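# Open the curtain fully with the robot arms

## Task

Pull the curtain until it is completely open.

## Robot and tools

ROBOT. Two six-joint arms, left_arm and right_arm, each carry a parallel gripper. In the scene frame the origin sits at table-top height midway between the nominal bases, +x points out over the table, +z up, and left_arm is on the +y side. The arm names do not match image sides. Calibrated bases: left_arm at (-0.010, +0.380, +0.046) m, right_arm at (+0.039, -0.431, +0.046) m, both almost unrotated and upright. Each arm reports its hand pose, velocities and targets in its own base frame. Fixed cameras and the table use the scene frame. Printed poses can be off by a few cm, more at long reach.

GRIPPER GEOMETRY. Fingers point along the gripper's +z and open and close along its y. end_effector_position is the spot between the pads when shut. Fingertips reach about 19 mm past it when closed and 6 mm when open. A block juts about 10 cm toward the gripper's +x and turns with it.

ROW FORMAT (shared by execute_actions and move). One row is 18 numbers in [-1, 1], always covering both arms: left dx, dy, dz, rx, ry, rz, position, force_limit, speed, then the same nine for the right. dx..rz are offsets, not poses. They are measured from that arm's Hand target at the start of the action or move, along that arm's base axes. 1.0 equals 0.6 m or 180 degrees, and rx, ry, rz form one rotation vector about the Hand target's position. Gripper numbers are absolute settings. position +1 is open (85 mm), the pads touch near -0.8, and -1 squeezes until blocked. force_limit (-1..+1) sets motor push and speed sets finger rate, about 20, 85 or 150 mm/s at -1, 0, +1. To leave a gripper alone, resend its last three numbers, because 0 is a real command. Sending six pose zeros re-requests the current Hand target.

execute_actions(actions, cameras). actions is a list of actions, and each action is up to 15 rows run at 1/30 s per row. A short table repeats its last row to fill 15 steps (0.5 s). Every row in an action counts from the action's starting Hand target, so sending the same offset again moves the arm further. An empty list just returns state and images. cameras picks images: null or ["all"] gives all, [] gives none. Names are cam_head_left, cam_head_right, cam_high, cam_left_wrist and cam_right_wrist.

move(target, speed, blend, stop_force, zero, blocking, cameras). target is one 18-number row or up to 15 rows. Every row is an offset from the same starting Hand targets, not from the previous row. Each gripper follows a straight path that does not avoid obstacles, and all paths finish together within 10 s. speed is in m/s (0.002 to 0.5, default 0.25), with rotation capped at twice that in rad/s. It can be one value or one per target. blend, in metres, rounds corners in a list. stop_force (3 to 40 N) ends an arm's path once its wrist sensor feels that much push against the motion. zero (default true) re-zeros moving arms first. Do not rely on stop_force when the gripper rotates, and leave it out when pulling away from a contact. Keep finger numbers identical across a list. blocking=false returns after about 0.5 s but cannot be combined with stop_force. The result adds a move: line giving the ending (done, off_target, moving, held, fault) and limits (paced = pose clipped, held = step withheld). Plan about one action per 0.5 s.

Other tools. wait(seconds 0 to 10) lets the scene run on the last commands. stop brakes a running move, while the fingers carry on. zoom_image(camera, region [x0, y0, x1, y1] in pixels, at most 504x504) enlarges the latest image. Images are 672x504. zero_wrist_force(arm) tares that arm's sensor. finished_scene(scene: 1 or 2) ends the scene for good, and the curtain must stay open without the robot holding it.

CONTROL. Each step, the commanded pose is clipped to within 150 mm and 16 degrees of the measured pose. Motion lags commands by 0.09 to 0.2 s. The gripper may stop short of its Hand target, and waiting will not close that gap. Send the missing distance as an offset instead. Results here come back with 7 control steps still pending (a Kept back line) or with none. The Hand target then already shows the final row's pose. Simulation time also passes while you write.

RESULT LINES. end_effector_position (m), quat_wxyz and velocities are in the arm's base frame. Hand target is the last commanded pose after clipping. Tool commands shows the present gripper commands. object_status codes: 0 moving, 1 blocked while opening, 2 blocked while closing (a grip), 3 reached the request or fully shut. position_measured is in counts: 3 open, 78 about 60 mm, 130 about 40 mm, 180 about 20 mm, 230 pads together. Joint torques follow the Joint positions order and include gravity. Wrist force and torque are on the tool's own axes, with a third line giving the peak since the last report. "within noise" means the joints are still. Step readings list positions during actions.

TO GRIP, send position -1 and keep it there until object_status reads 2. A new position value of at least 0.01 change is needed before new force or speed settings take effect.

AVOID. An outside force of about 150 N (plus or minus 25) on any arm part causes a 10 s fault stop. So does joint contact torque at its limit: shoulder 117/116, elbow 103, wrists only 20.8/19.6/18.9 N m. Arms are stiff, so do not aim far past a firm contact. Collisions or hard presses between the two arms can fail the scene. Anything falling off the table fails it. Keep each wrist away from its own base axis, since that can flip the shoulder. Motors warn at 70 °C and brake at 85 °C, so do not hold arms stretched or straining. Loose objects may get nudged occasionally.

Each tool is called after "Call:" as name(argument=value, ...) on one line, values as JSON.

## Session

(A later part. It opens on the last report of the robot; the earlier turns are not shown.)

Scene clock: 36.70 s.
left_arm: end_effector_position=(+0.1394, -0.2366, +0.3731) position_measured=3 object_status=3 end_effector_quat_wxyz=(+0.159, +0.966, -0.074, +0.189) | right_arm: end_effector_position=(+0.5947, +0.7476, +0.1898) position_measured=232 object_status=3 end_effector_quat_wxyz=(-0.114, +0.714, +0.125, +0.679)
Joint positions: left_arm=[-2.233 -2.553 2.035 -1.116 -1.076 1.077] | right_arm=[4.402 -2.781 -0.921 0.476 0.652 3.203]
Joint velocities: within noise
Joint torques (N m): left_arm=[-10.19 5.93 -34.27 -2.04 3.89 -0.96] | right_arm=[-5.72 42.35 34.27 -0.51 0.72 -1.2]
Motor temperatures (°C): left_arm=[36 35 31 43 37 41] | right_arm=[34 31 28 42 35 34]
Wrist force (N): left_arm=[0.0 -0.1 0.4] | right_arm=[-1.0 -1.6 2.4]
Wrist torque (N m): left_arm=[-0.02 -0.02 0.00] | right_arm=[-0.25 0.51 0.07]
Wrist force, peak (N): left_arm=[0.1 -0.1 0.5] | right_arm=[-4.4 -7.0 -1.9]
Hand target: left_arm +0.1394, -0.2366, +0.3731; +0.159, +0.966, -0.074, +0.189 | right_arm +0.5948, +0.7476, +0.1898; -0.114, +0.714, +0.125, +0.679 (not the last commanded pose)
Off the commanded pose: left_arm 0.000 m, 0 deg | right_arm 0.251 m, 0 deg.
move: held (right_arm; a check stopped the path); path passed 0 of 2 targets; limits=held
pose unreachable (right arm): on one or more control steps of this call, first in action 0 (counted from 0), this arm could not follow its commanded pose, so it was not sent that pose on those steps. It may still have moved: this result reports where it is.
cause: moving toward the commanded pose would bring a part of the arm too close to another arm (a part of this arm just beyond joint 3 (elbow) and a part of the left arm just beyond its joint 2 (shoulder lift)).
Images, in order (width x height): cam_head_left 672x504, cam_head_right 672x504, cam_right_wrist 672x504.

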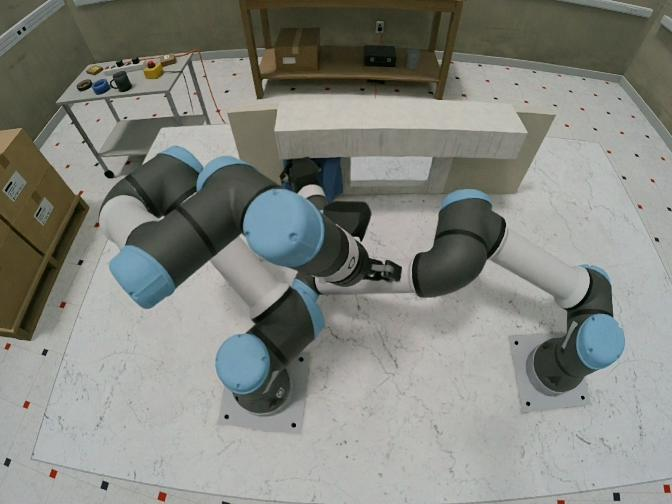

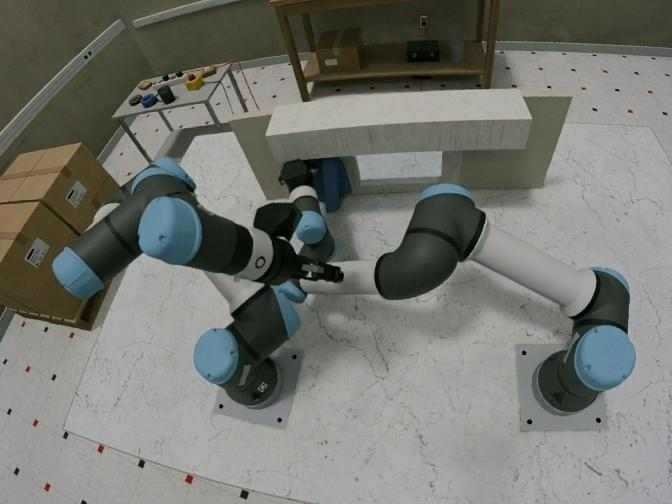

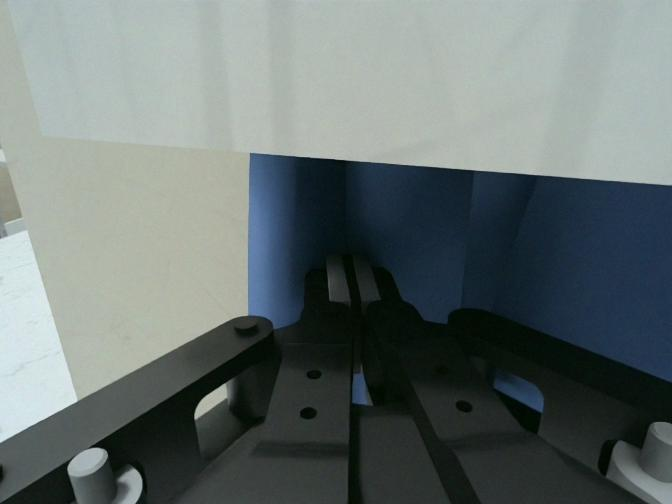

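Call:
move(target=[0,0,0,0,0,0,1,1,1,-0.01,-0.35,0,0,0,0,-1,0,0], speed=0.15, cameras=["cam_head_right","cam_head_left","cam_right_wrist"])

Scene clock: 39.27 s.
left_arm: end_effector_position=(+0.1394, -0.2366, +0.3731) position_measured=3 object_status=3 end_effector_quat_wxyz=(+0.159, +0.966, -0.074, +0.189) | right_arm: end_effector_position=(+0.5888, +0.5377, +0.1898) position_measured=232 object_status=3 end_effector_quat_wxyz=(-0.114, +0.714, +0.125, +0.679)
Joint positions: left_arm=[-2.233 -2.553 2.035 -1.116 -1.076 1.077] | right_arm=[4.294 -2.459 -1.668 0.911 0.759 3.19]
Joint velocities: within noise
Joint torques (N m): left_arm=[-9.14 7.15 -32.86 -2.36 3.88 -0.94] | right_arm=[-8.87 70.18 -0.81 4.49 1.35 -1.82]
Motor temperatures (°C): left_arm=[36 35 31 43 37 41] | right_arm=[34 31 28 42 35 34]
Wrist force (N): left_arm=[0.1 0.1 0.4] | right_arm=[-1.5 -1.8 2.6]
Wrist torque (N m): left_arm=[0.00 -0.03 0.00] | right_arm=[-0.25 0.57 0.06]
Wrist force, peak (N): left_arm=[0.1 0.0 0.6] | right_arm=[-1.8 -2.5 3.0]
Hand target: left_arm +0.1394, -0.2366, +0.3731; +0.159, +0.966, -0.074, +0.189 | right_arm +0.5888, +0.5376, +0.1898; -0.114, +0.714, +0.125, +0.679
Off the commanded pose: left_arm 0.000 m, 0 deg | right_arm 0.000 m, 0 deg.
move: done
Images, in order (width x height): cam_head_left 672x504, cam_head_right 672x504, cam_right_wrist 672x504.

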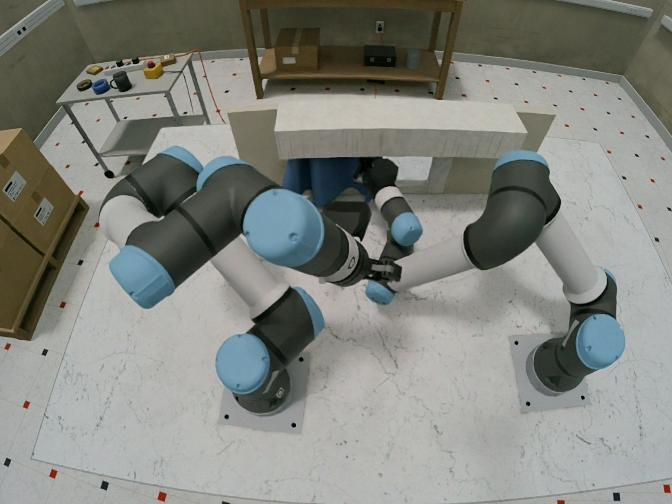

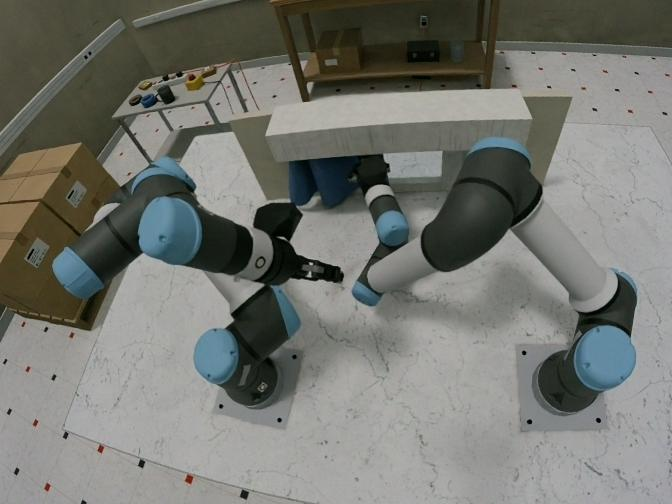

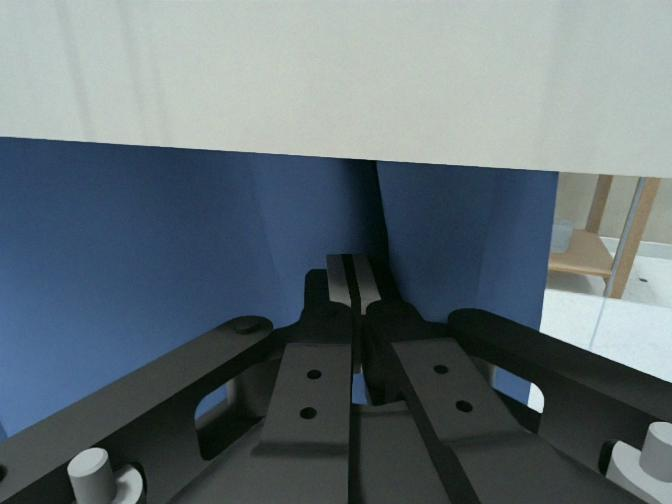

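Call:
move(target=[[0,0,0,0,0,0,1,1,1,-0.17,-0.02,0,0,0,0,-1,0,0],[0,0,0,0,0,0,1,1,1,-0.17,-0.3,0,0,0,0,-1,0,0]], speed=0.15, blend=0.02, cameras=["cam_head_right","cam_head_left","cam_right_wrist"])

Scene clock: 41.90 s.
left_arm: end_effector_position=(+0.1394, -0.2366, +0.3731) position_measured=3 object_status=3 end_effector_quat_wxyz=(+0.159, +0.966, -0.074, +0.189) | right_arm: end_effector_position=(+0.4868, +0.3577, +0.1898) position_measured=232 object_status=3 end_effector_quat_wxyz=(-0.114, +0.714, +0.125, +0.679)
Joint positions: left_arm=[-2.233 -2.553 2.035 -1.116 -1.076 1.077] | right_arm=[4.353 -2.259 -2.292 1.33 0.701 3.196]
Joint velocities: within noise
Joint torques (N m): left_arm=[-9.48 7.07 -31.25 -2.58 3.54 -0.86] | right_arm=[-8.17 52.99 -7.2 4.19 1.3 -1.91]
Motor temperatures (°C): left_arm=[36 35 31 43 37 41] | right_arm=[34 31 28 42 35 34]
Wrist force (N): left_arm=[0.0 -0.2 0.3] | right_arm=[-0.9 -1.3 2.5]
Wrist torque (N m): left_arm=[-0.04 -0.03 0.00] | right_arm=[-0.20 0.49 0.07]
Wrist force, peak (N): left_arm=[0.0 -0.2 0.6] | right_arm=[-1.5 2.9 6.4]
Hand target: left_arm +0.1394, -0.2366, +0.3731; +0.159, +0.966, -0.074, +0.189 | right_arm +0.4868, +0.3576, +0.1898; -0.114, +0.714, +0.125, +0.679
Off the commanded pose: left_arm 0.000 m, 0 deg | right_arm 0.000 m, 0 deg.
move: done
Images, in order (width x height): cam_head_left 672x504, cam_head_right 672x504, cam_right_wrist 672x504.

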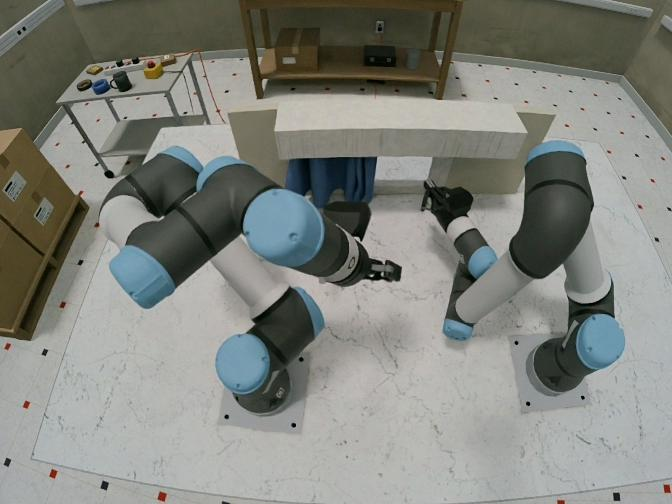

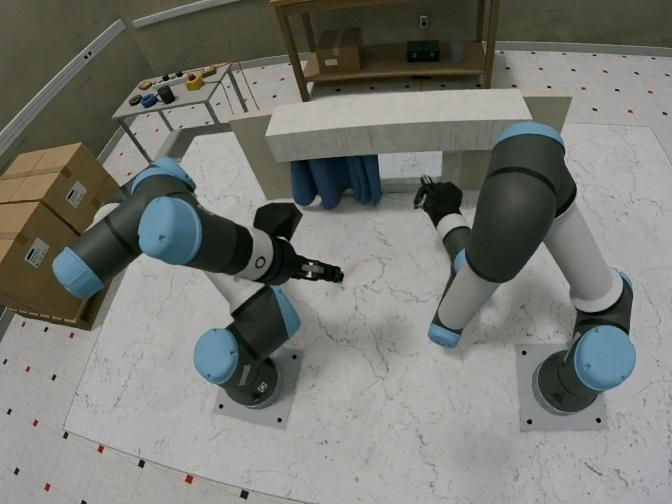

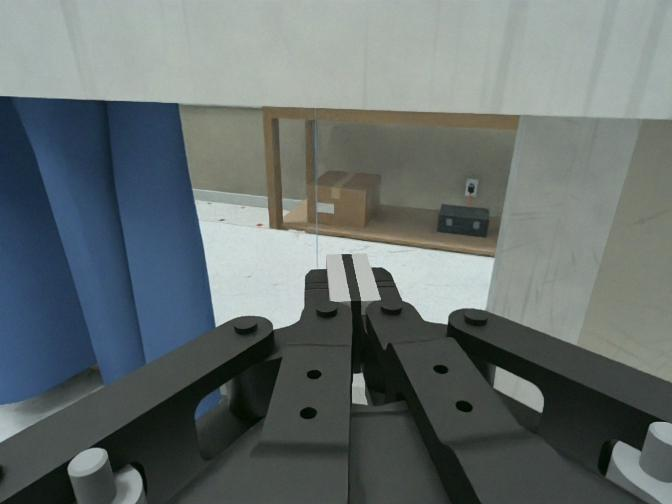

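Call:
move(target=[[0.23,0.3,0.1,0,0,0,1,1,1,0.15,0,0,0,0,0,-1,0,0],[0.185,0.645,0.1,0,0,0,1,1,1,0.242,0,0,0,0,0,-1,0,0]], speed=0.2, blend=0.05, cameras=["cam_head_right","cam_head_left","cam_right_wrist"])

Scene clock: 47.07 s.
left_arm: end_effector_position=(+0.2504, +0.1503, +0.4331) position_measured=3 object_status=3 end_effector_quat_wxyz=(+0.159, +0.966, -0.074, +0.189) | right_arm: end_effector_position=(+0.6319, +0.3576, +0.1898) position_measured=232 object_status=3 end_effector_quat_wxyz=(-0.114, +0.714, +0.125, +0.679)
Joint positions: left_arm=[-1.691 -2.955 1.561 -0.497 -1.183 1.666] | right_arm=[4.035 -2.349 -1.965 1.112 1.018 3.167]
Joint velocities: within noise
Joint torques (N m): left_arm=[10.58 23.33 -20.99 -1.53 -1.61 1] | right_arm=[-8.3 24.31 24.23 -0.08 1.46 -1.82]
Motor temperatures (°C): left_arm=[36 35 31 43 37 41] | right_arm=[34 31 28 42 35 34]
Wrist force (N): left_arm=[0.1 -0.2 0.0] | right_arm=[-1.0 -1.2 2.5]
Wrist torque (N m): left_arm=[-0.05 -0.05 0.01] | right_arm=[-0.17 0.53 0.04]
Wrist force, peak (N): left_arm=[-0.5 2.7 0.7] | right_arm=[-1.4 -1.2 2.8]
Hand target: left_arm +0.2504, +0.1504, +0.4331; +0.159, +0.966, -0.074, +0.189 | right_arm +0.6320, +0.3576, +0.1898; -0.114, +0.714, +0.125, +0.679
Off the commanded pose: left_arm 0.000 m, 0 deg | right_arm 0.000 m, 0 deg.
shoulder posture changed (left arm): the wrist came as close to joint 1's axis as it can, and the arm is now in the other of its two shoulder postures.
move: done
Images, in order (width x height): cam_head_left 672x504, cam_head_right 672x504, cam_right_wrist 672x504.

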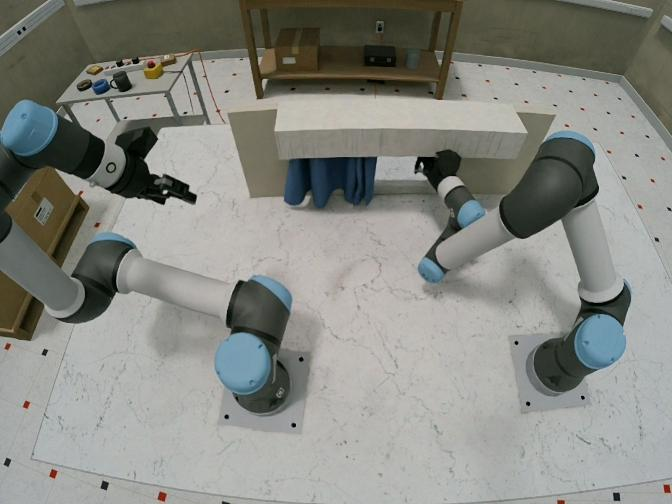

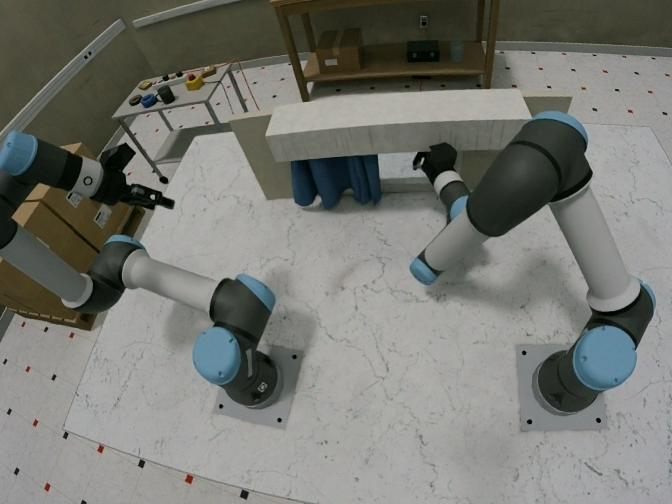

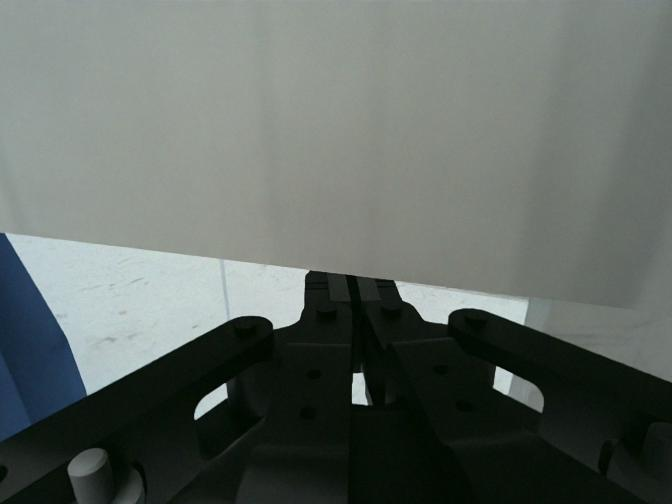

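Call:
move(target=[[0,0,0,0,0,0,1,1,1,-0.012,0.1,0,0,0,0,-1,0,0],[0,0,0,0,0,0,1,1,1,-0.012,0.45,0,0,0,0,-1,0,0]], speed=0.07, stop_force=18, blend=0.02, cameras=["cam_head_right","cam_head_left","cam_right_wrist"])

Scene clock: 52.40 s.
left_arm: end_effector_position=(+0.2504, +0.1504, +0.4331) position_measured=3 object_status=3 end_effector_quat_wxyz=(+0.159, +0.966, -0.074, +0.189) | right_arm: end_effector_position=(+0.6248, +0.6276, +0.1898) position_measured=232 object_status=3 end_effector_quat_wxyz=(-0.114, +0.714, +0.125, +0.679)
Joint positions: left_arm=[-1.691 -2.955 1.561 -0.497 -1.183 1.667] | right_arm=[4.3 -2.603 -1.322 0.709 0.754 3.19]
Joint velocities: within noise
Joint torques (N m): left_arm=[7.25 24.68 -18.72 -2.01 -1.68 0.23] | right_arm=[8.09 35.38 32.55 -0.39 -1.92 2.07]
Motor temperatures (°C): left_arm=[36 35 31 43 37 41] | right_arm=[34 31 28 42 35 34]
Wrist force (N): left_arm=[0.0 -0.2 0.0] | right_arm=[-1.2 -0.9 2.2]
Wrist torque (N m): left_arm=[-0.05 -0.02 0.01] | right_arm=[-0.21 0.55 0.07]
Wrist force, peak (N): left_arm=[0.4 -0.2 -0.1] | right_arm=[-1.0 2.1 2.9]
Hand target: left_arm +0.2504, +0.1504, +0.4331; +0.159, +0.966, -0.074, +0.189 | right_arm +0.6248, +0.6276, +0.1898; -0.114, +0.714, +0.125, +0.679
Off the commanded pose: left_arm 0.000 m, 0 deg | right_arm 0.000 m, 0 deg.
move: done
Images, in order (width x height): cam_head_left 672x504, cam_head_right 672x504, cam_right_wrist 672x504.

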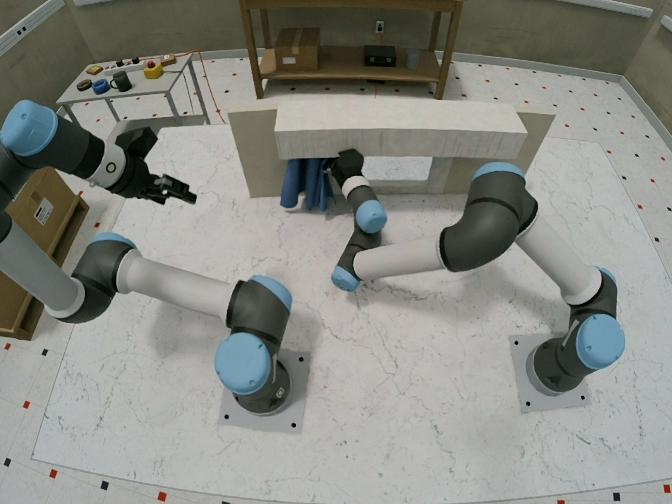

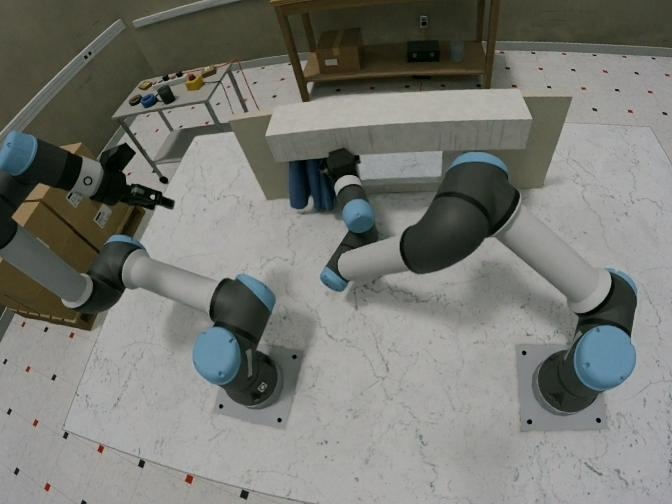

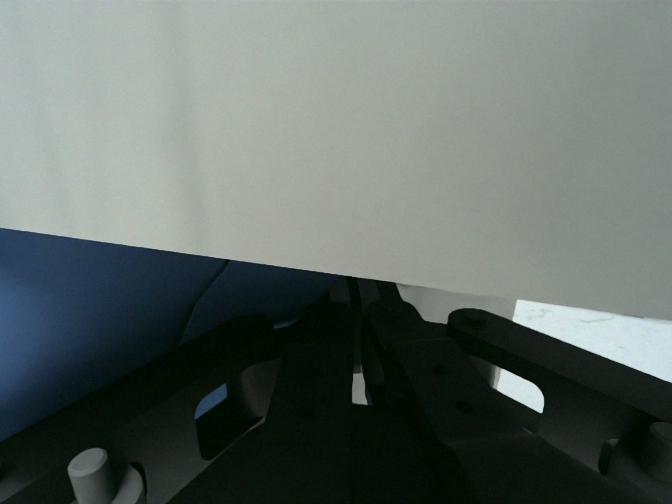

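Call:
move(target=[0,0,0,0,0,0,1,1,1,-0.003,0.1,0,0,0,0,-1,0,0], speed=0.06, stop_force=18, cameras=["cam_head_right","cam_head_left","cam_right_wrist"])

Scene clock: 54.60 s.
left_arm: end_effector_position=(+0.2504, +0.1504, +0.4331) position_measured=3 object_status=3 end_effector_quat_wxyz=(+0.159, +0.966, -0.074, +0.189) | right_arm: end_effector_position=(+0.6230, +0.6876, +0.1898) position_measured=232 object_status=3 end_effector_quat_wxyz=(-0.114, +0.714, +0.125, +0.679)
Joint positions: left_arm=[-1.691 -2.955 1.561 -0.497 -1.183 1.667] | right_arm=[4.336 -2.696 -1.111 0.587 0.717 3.194]
Joint velocities: within noise
Joint torques (N m): left_arm=[6.84 25.69 -17.88 -2.06 -1.65 -0.03] | right_arm=[7.94 39.58 34.52 -0.39 -1.72 1.92]
Motor temperatures (°C): left_arm=[36 35 31 43 37 41] | right_arm=[34 31 28 42 35 34]
Wrist force (N): left_arm=[0.2 -0.2 -0.2] | right_arm=[-1.5 -1.0 2.0]
Wrist torque (N m): left_arm=[-0.04 -0.05 0.01] | right_arm=[-0.23 0.58 0.07]
Wrist force, peak (N): left_arm=[0.3 -0.2 0.2] | right_arm=[-1.4 -1.6 2.3]
Hand target: left_arm +0.2504, +0.1504, +0.4331; +0.159, +0.966, -0.074, +0.189 | right_arm +0.6230, +0.6876, +0.1898; -0.114, +0.714, +0.125, +0.679
Off the commanded pose: left_arm 0.000 m, 0 deg | right_arm 0.000 m, 0 deg.
move: done
Images, in order (width x height): cam_head_left 672x504, cam_head_right 672x504, cam_right_wrist 672x504.

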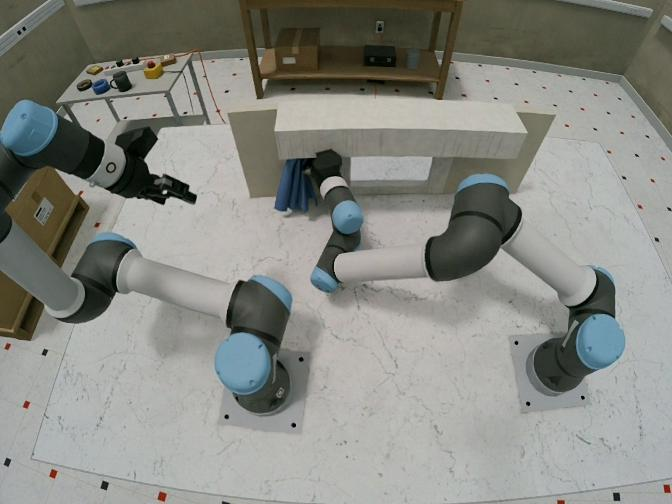

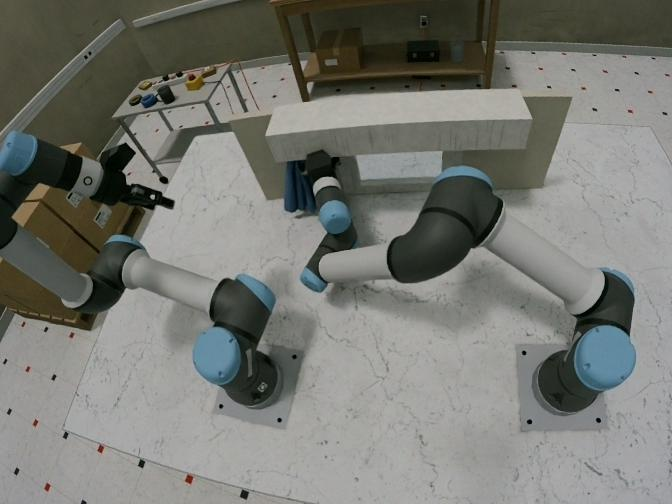

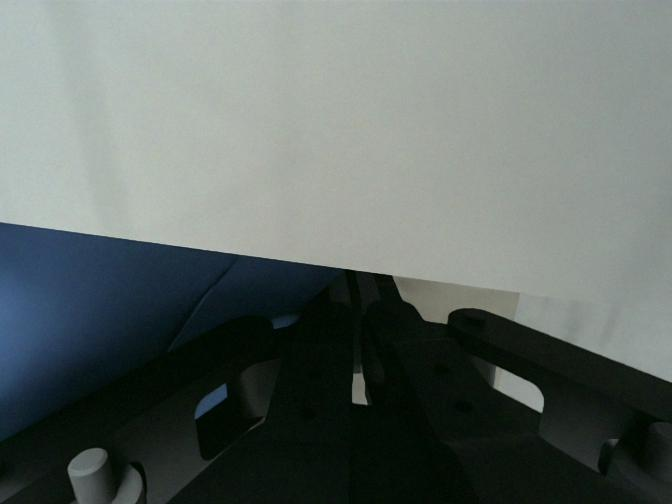

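Call:
move(target=[0,0,0,0,0,0,1,1,1,-0.002,0.075,0,0,0,0,-1,0,0], speed=0.05, stop_force=18, cameras=["cam_head_right","cam_right_wrist"])

Scene clock: 56.63 s.
left_arm: end_effector_position=(+0.2504, +0.1504, +0.4331) position_measured=3 object_status=3 end_effector_quat_wxyz=(+0.159, +0.966, -0.074, +0.189) | right_arm: end_effector_position=(+0.6218, +0.7326, +0.1898) position_measured=232 object_status=3 end_effector_quat_wxyz=(-0.114, +0.714, +0.125, +0.679)
Joint positions: left_arm=[-1.691 -2.955 1.561 -0.497 -1.183 1.667] | right_arm=[4.36 -2.783 -0.918 0.479 0.693 3.197]
Joint velocities: within noise
Joint torques (N m): left_arm=[5.47 26.78 -16.89 -2.38 -1.59 -0.11] | right_arm=[8.78 41.6 36.36 -0.35 -1.57 -1.11]
Motor temperatures (°C): left_arm=[36 35 31 43 37 41] | right_arm=[34 31 28 42 35 34]
Wrist force (N): left_arm=[0.2 -0.1 -0.1] | right_arm=[-1.5 -0.5 1.3]
Wrist torque (N m): left_arm=[-0.03 -0.05 0.00] | right_arm=[-0.19 0.56 0.09]
Wrist force, peak (N): left_arm=[0.3 -0.2 -0.1] | right_arm=[-1.4 -0.8 2.5]
Hand target: left_arm +0.2504, +0.1504, +0.4331; +0.159, +0.966, -0.074, +0.189 | right_arm +0.6218, +0.7326, +0.1898; -0.114, +0.714, +0.125, +0.679
Off the commanded pose: left_arm 0.000 m, 0 deg | right_arm 0.000 m, 0 deg.
move: done
Images, in order (width x height): cam_head_right 672x504, cam_right_wrist 672x504.

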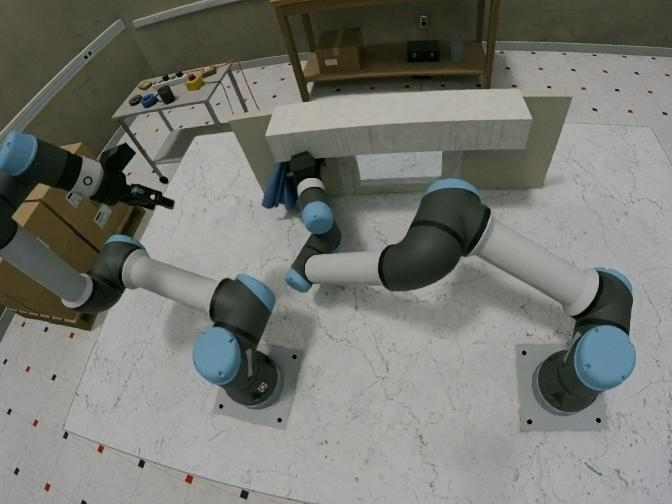

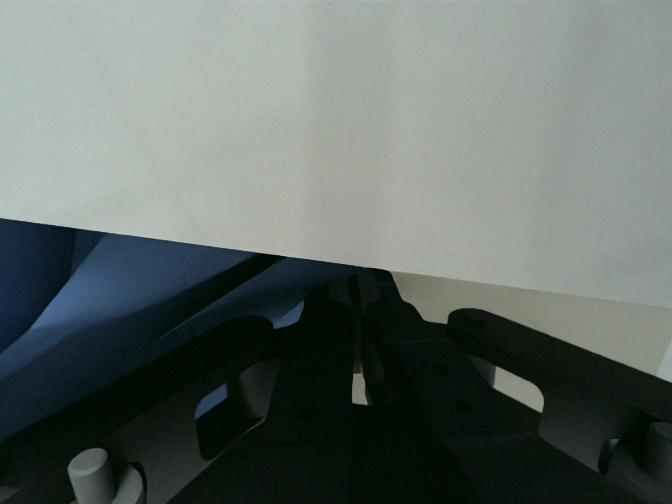

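Call:
move(target=[0,0,0,0,0,0,1,1,1,-0.002,0.075,0,0,0,0,-1,0,0], speed=0.05, stop_force=20, cameras=["cam_head_right","cam_head_left","cam_right_wrist"])

Scene clock: 58.73 s.
left_arm: end_effector_position=(+0.2504, +0.1504, +0.4331) position_measured=3 object_status=3 end_effector_quat_wxyz=(+0.159, +0.966, -0.074, +0.189) | right_arm: end_effector_position=(+0.6206, +0.7776, +0.1898) position_measured=232 object_status=3 end_effector_quat_wxyz=(-0.114, +0.714, +0.125, +0.679)
Joint positions: left_arm=[-1.691 -2.955 1.561 -0.497 -1.183 1.667] | right_arm=[4.382 -2.896 -0.672 0.344 0.672 3.2]
Joint velocities: within noise
Joint torques (N m): left_arm=[4.31 26.55 -16.48 -2.34 -1.77 -0.19] | right_arm=[5 44 38.17 -0.88 -1.38 -1.35]
Motor temperatures (°C): left_arm=[36 35 31 43 37 41] | right_arm=[34 31 28 42 35 34]
Wrist force (N): left_arm=[0.2 0.0 -0.1] | right_arm=[-2.7 0.1 -4.1]
Wrist torque (N m): left_arm=[-0.02 -0.06 0.01] | right_arm=[-0.29 1.06 0.09]
Wrist force, peak (N): left_arm=[0.4 0.1 0.1] | right_arm=[-2.4 0.2 -4.5]
Hand target: left_arm +0.2504, +0.1504, +0.4331; +0.159, +0.966, -0.074, +0.189 | right_arm +0.6206, +0.7776, +0.1898; -0.114, +0.714, +0.125, +0.679
Off the commanded pose: left_arm 0.000 m, 0 deg | right_arm 0.000 m, 0 deg.
move: done
Images, in order (width x height): cam_head_left 672x504, cam_head_right 672x504, cam_right_wrist 672x504.

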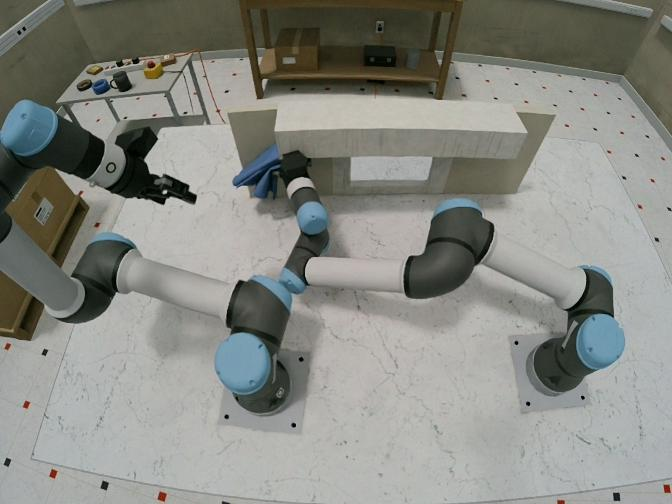

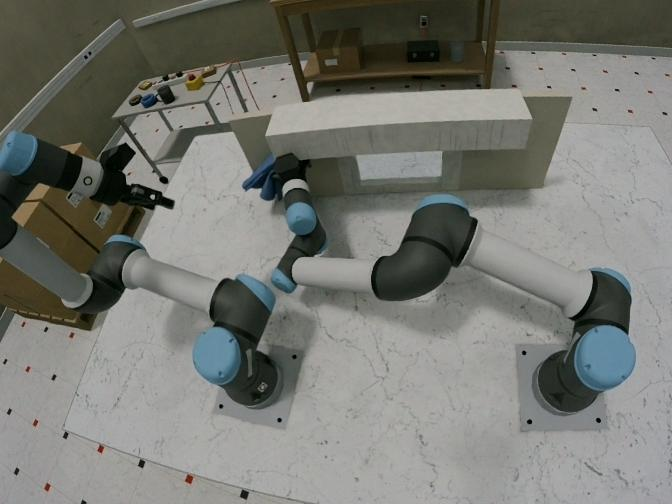

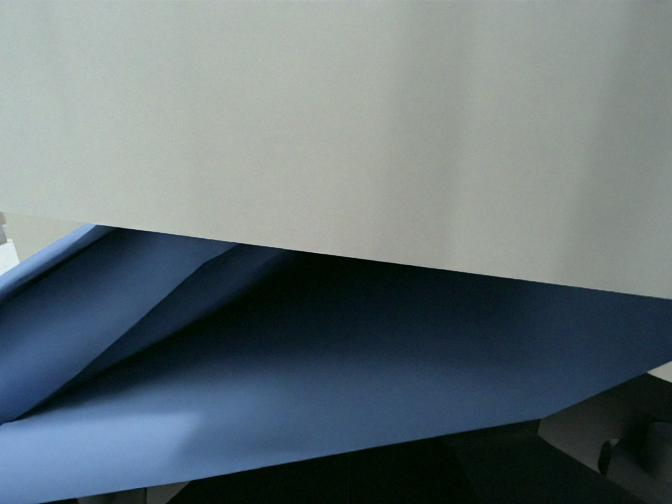

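Call:
move(target=[[0,0,0,0,0,0,1,1,1,-0.01,-0.2,0,0,0,0,-1,0,0],[0,0,0,0,0,0,1,1,1,-0.25,-0.25,0,0,0,0,-1,0,0]], speed=0.1, blend=0.02, cameras=["cam_head_right","cam_head_left","cam_right_wrist"])

Scene clock: 62.30 s.
left_arm: end_effector_position=(+0.2504, +0.1504, +0.4331) position_measured=3 object_status=3 end_effector_quat_wxyz=(+0.159, +0.966, -0.074, +0.189) | right_arm: end_effector_position=(+0.4706, +0.6276, +0.1898) position_measured=232 object_status=3 end_effector_quat_wxyz=(-0.114, +0.714, +0.125, +0.679)
Joint positions: left_arm=[-1.691 -2.955 1.561 -0.497 -1.183 1.667] | right_arm=[4.542 -2.48 -1.614 0.848 0.513 3.227]
Joint velocities: within noise
Joint torques (N m): left_arm=[2.14 28.19 -14.86 -2.63 -1.7 -0.2] | right_arm=[7.97 73.44 -0.25 4.52 -2.17 2.06]
Motor temperatures (°C): left_arm=[36 35 31 43 37 41] | right_arm=[34 31 28 42 35 34]
Wrist force (N): left_arm=[0.3 -0.1 -0.1] | right_arm=[-1.2 -1.6 2.6]
Wrist torque (N m): left_arm=[-0.03 -0.08 0.01] | right_arm=[-0.26 0.55 0.08]
Wrist force, peak (N): left_arm=[0.4 -0.2 0.0] | right_arm=[-1.3 2.3 4.6]
Hand target: left_arm +0.2504, +0.1504, +0.4331; +0.159, +0.966, -0.074, +0.189 | right_arm +0.4706, +0.6276, +0.1898; -0.114, +0.714, +0.125, +0.679
Off the commanded pose: left_arm 0.000 m, 0 deg | right_arm 0.000 m, 0 deg.
move: done
Images, in order (width x height): cam_head_left 672x504, cam_head_right 672x504, cam_right_wrist 672x504.

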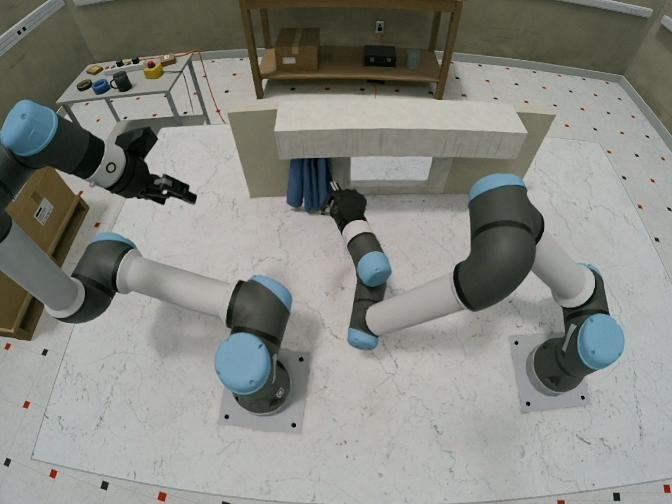

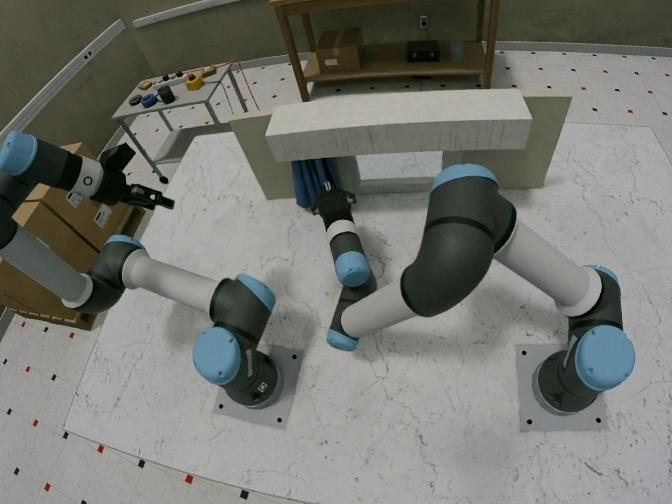

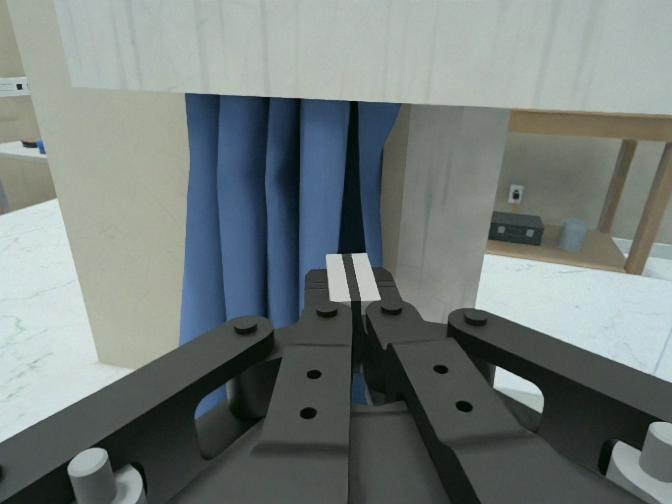

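Call:
move(target=[0,0,0,0,0,0,1,1,1,0.06,0,0.035,0.07,-0.211,0,-1,0,0], speed=0.25, cameras=["cam_right_wrist"])

Call:
zoom_image(camera="cam_right_wrist", region=[100, 100, 500, 350])

Scene clock: 64.43 s.
left_arm: end_effector_position=(+0.2504, +0.1504, +0.4331) position_measured=3 object_status=3 end_effector_quat_wxyz=(+0.159, +0.966, -0.074, +0.189) | right_arm: end_effector_position=(+0.4944, +0.6261, +0.2034) position_measured=232 object_status=3 end_effector_quat_wxyz=(-0.136, +0.540, +0.098, +0.825)
Joint positions: left_arm=[-1.691 -2.955 1.561 -0.497 -1.183 1.667] | right_arm=[4.471 -2.773 -1.21 1.507 0.699 2.586]
Joint velocities: within noise
Joint torques (N m): left_arm=[0.04 30.51 -14.55 -2.67 -1.67 -0.13] | right_arm=[0.27 57.58 13.01 -0.74 1.11 0.23]
Motor temperatures (°C): left_arm=[36 34 31 43 37 41] | right_arm=[34 31 28 42 35 34]
Wrist force (N): left_arm=[0.3 -0.2 0.0] | right_arm=[-0.9 -2.0 3.3]
Wrist torque (N m): left_arm=[-0.05 -0.06 0.01] | right_arm=[-0.36 0.52 0.12]
Wrist force, peak (N): left_arm=[0.4 -0.1 0.1] | right_arm=[1.5 -4.5 6.1]
Hand target: left_arm +0.2504, +0.1504, +0.4331; +0.159, +0.966, -0.074, +0.189 | right_arm +0.4944, +0.6261, +0.2034; -0.136, +0.540, +0.098, +0.825 (not the last commanded pose)
Tool commands: left_gripper/position=+1.0 left_gripper/force_limit=+1.0 left_gripper/speed=+1.0 right_gripper/position=-1.0 right_gripper/force_limit=+0.003922 right_gripper/speed=+0.003922
Off the commanded pose: left_arm 0.000 m, 0 deg | right_arm 0.014 m, 14 deg.
FORCE FAULT: contact force on the right arm reached its limit, and that arm stopped. The contact can be on any part of that arm, not only on its tool. That arm's remaining commands of this call were not run. That arm is still stopped at the end of this call. That arm stays stopped for about 10 more seconds. Until then a move that you send moves the other arm only, and its call returns only when the move has ended. Once the stop has ended, the next robot result says so. If the stop ends while you think or write, that arm runs what you send next, counted from a new Hand target: where the arm stands when the stop ends. While its stop runs, an arm takes no new command, but its gripper still runs the gripper command that each later call begins with. Until it ends, the stop uses up actions while you think or wait. An arm that is not stopped still takes commands.
move: fault (right_arm)
Images, in order (width x height): cam_right_wrist 672x504.

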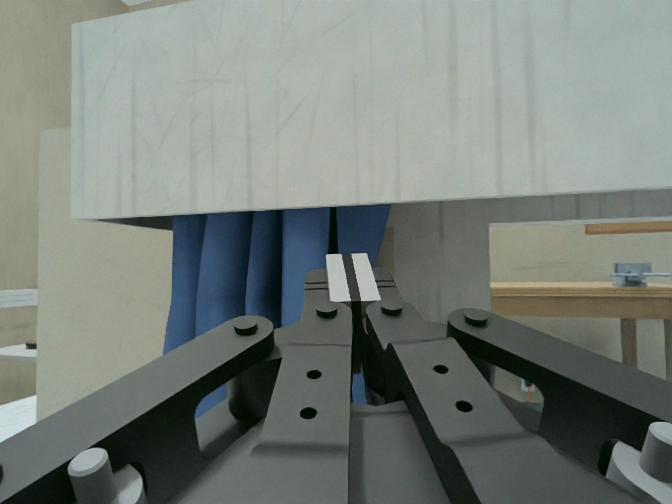

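Scaled by 1.260 from the camera's 672x504 image, which has a finer 960x720 frame.

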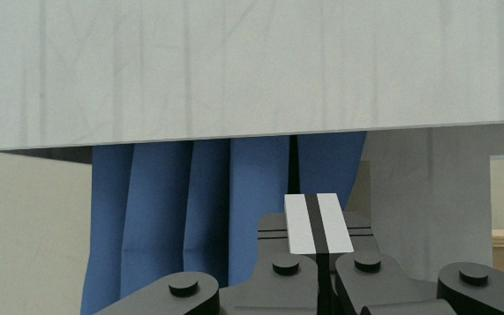

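Call:
zoom_image(camera="cam_right_wrist", region=[150, 190, 420, 300])

Call:
wait(seconds=10, cameras=["cam_head_left","cam_head_right"])

Call:
zoom_image(camera="cam_head_left", region=[240, 120, 440, 230])

Scaled by 1.867 from the camera's 672x504 image, which has a finer 960x720 frame.

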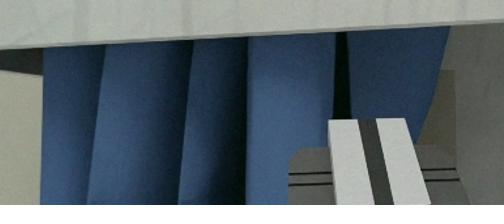

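Scene clock: 74.97 s.
left_arm: end_effector_position=(+0.2504, +0.1504, +0.4331) position_measured=3 object_status=3 end_effector_quat_wxyz=(+0.159, +0.966, -0.074, +0.189) | right_arm: end_effector_position=(+0.4944, +0.6261, +0.2034) position_measured=232 object_status=3 end_effector_quat_wxyz=(-0.136, +0.540, +0.098, +0.825)
Joint positions: left_arm=[-1.691 -2.955 1.561 -0.497 -1.183 1.667] | right_arm=[4.471 -2.773 -1.21 1.507 0.699 2.586]
Joint velocities: within noise
Joint torques (N m): left_arm=[-2.43 34.49 -10.4 -3.2 -1.4 0.12] | right_arm=[0.34 57.78 13.33 -0.62 0.92 0.14]
Motor temperatures (°C): left_arm=[36 34 31 43 37 41] | right_arm=[34 31 28 42 35 34]
Wrist force (N): left_arm=[0.2 0.0 0.0] | right_arm=[-1.1 -2.0 3.1]
Wrist torque (N m): left_arm=[-0.01 -0.06 0.01] | right_arm=[-0.38 0.55 0.11]
Wrist force, peak (N): left_arm=[0.3 -0.3 -0.3] | right_arm=[-1.3 -2.3 3.1]
Hand target: left_arm +0.2504, +0.1504, +0.4331; +0.159, +0.966, -0.074, +0.189 | right_arm +0.4944, +0.6261, +0.2034; -0.136, +0.540, +0.098, +0.825 (not the last commanded pose)
Tool commands: left_gripper/position=+1.0 left_gripper/force_limit=+1.0 left_gripper/speed=+1.0 right_gripper/position=-1.0 right_gripper/force_limit=+0.003922 right_gripper/speed=+0.003922
Off the commanded pose: left_arm 0.000 m, 0 deg | right_arm 0.014 m, 14 deg.
FORCE FAULT, CONTINUED: the right arm's stop, for the force fault that an earlier result reported, is over. The rest of the stop counts as 19 of the actions that you can send in this scene. That arm's target is now where it stood when the stop ended, not its last command. That arm accepts commands again.
wait: 10.00 s; at rest from the start
Images, in order (width x height): cam_head_left 672x504, cam_head_right 672x504.

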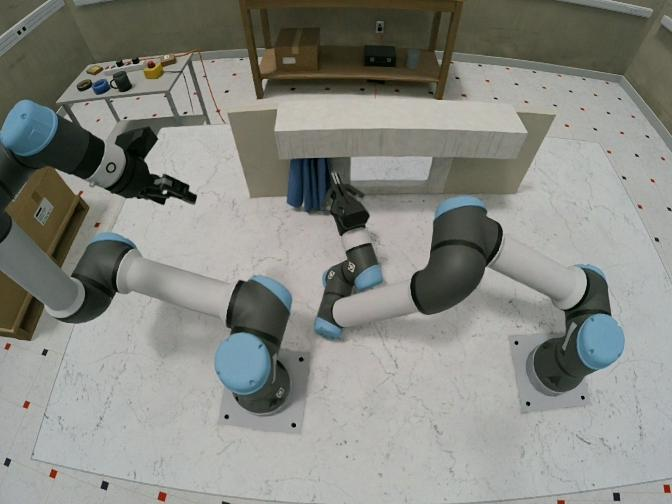

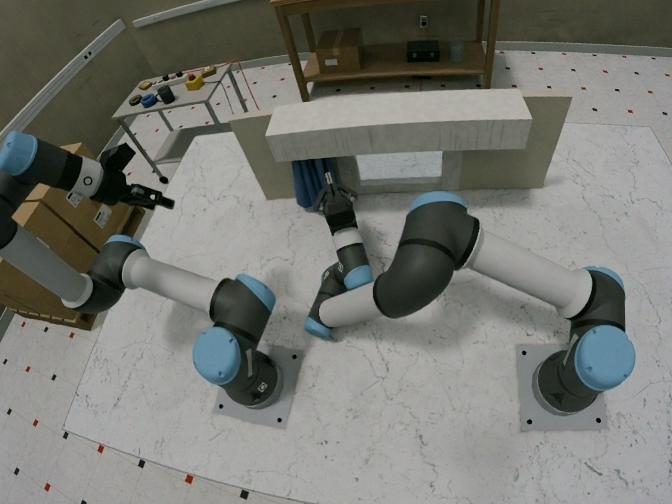

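Scaled by 2.520 from the camera's 672x504 image, which has a finer 960x720 frame.

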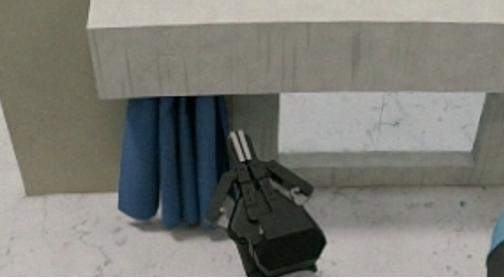

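Call:
move(target=[[0,0,0,0,0,0,1,1,1,0.0,-0.135,0.037,-0.0463,0.139,0,-1,0,0],[0,0,0,0,0,0,1,1,1,0.218,-0.135,0.037,-0.0463,0.139,0,-1,0,0]], speed=0.12, cameras=["cam_head_left","cam_right_wrist"])

Scene clock: 79.27 s.
left_arm: end_effector_position=(+0.2504, +0.1504, +0.4331) position_measured=3 object_status=3 end_effector_quat_wxyz=(+0.159, +0.966, -0.074, +0.189) | right_arm: end_effector_position=(+0.6251, +0.5451, +0.2255) position_measured=232 object_status=3 end_effector_quat_wxyz=(-0.115, +0.714, +0.125, +0.679)
Joint positions: left_arm=[-1.691 -2.955 1.561 -0.497 -1.183 1.667] | right_arm=[4.242 -2.433 -1.577 0.797 0.813 3.185]
Joint velocities: within noise
Joint torques (N m): left_arm=[-2.35 36.9 -9.05 -3.36 -1.36 0.34] | right_arm=[-27.49 107.64 96.5 11.07 -0.33 -4.63]
Motor temperatures (°C): left_arm=[36 34 31 43 37 41] | right_arm=[34 31 28 41 35 34]
Wrist force (N): left_arm=[0.2 -0.1 0.0] | right_arm=[-142.5 -7.3 -36.2]
Wrist torque (N m): left_arm=[-0.03 -0.06 0.01] | right_arm=[-1.33 13.52 2.18]
Wrist force, peak (N): left_arm=[0.4 -0.1 0.1] | right_arm=[-142.5 -7.3 -36.2]
Hand target: left_arm +0.2504, +0.1504, +0.4331; +0.159, +0.966, -0.074, +0.189 | right_arm +0.6252, +0.5451, +0.2256; -0.115, +0.714, +0.125, +0.679
Off the commanded pose: left_arm 0.000 m, 0 deg | right_arm 0.000 m, 0 deg.
move: done
Images, in order (width x height): cam_head_left 672x504, cam_right_wrist 672x504.

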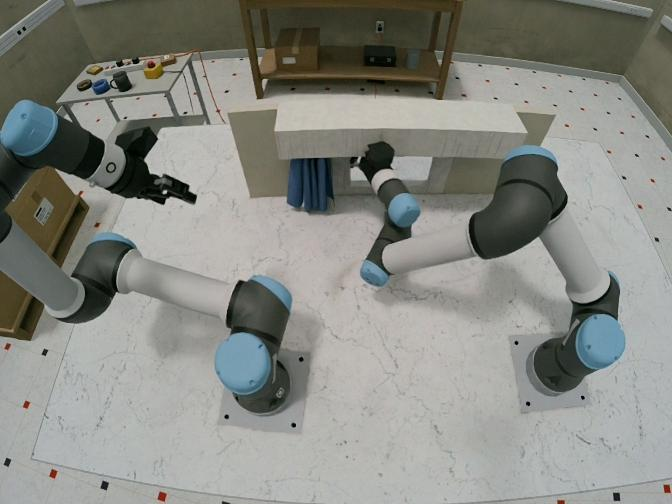

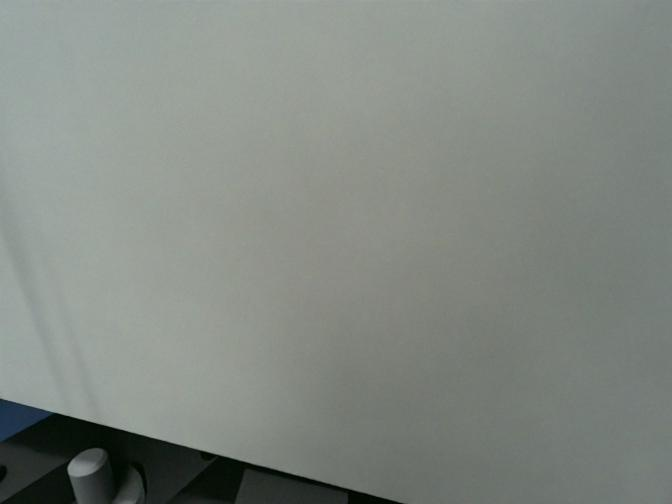

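Call:
move(target=[0,0,0,0,0,0,1,1,1,-0.005,0,-0.045,0,0,0,-1,0,0], speed=0.05, cameras=["cam_right_wrist"])

Scene clock: 80.40 s.
left_arm: end_effector_position=(+0.2504, +0.1504, +0.4331) position_measured=3 object_status=3 end_effector_quat_wxyz=(+0.159, +0.966, -0.074, +0.189) | right_arm: end_effector_position=(+0.6222, +0.5450, +0.1986) position_measured=232 object_status=3 end_effector_quat_wxyz=(-0.115, +0.714, +0.125, +0.679)
Joint positions: left_arm=[-1.691 -2.955 1.561 -0.497 -1.183 1.667] | right_arm=[4.246 -2.48 -1.578 0.844 0.808 3.185]
Joint velocities: within noise
Joint torques (N m): left_arm=[-3.15 37.08 -9.27 -3.67 -1.21 0.35] | right_arm=[5.57 32.68 15.08 4.72 -1.96 -0.9]
Motor temperatures (°C): left_arm=[36 34 31 43 37 41] | right_arm=[34 31 28 41 35 34]
Wrist force (N): left_arm=[0.2 -0.2 -0.1] | right_arm=[-1.5 -1.4 2.9]
Wrist torque (N m): left_arm=[-0.04 -0.06 0.01] | right_arm=[-0.22 0.59 0.07]
Wrist force, peak (N): left_arm=[0.4 -0.1 -0.1] | right_arm=[-143.9 -5.8 -40.6]
Hand target: left_arm +0.2504, +0.1504, +0.4331; +0.159, +0.966, -0.074, +0.189 | right_arm +0.6222, +0.5451, +0.1986; -0.115, +0.714, +0.125, +0.679
Off the commanded pose: left_arm 0.000 m, 0 deg | right_arm 0.000 m, 0 deg.
move: done
Images, in order (width x height): cam_right_wrist 672x504.

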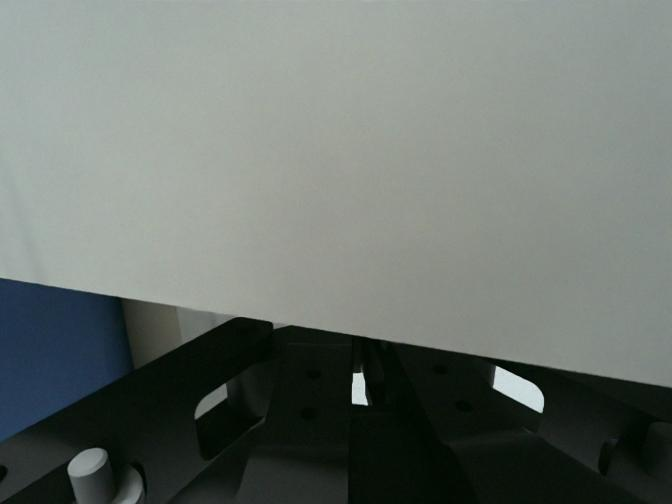

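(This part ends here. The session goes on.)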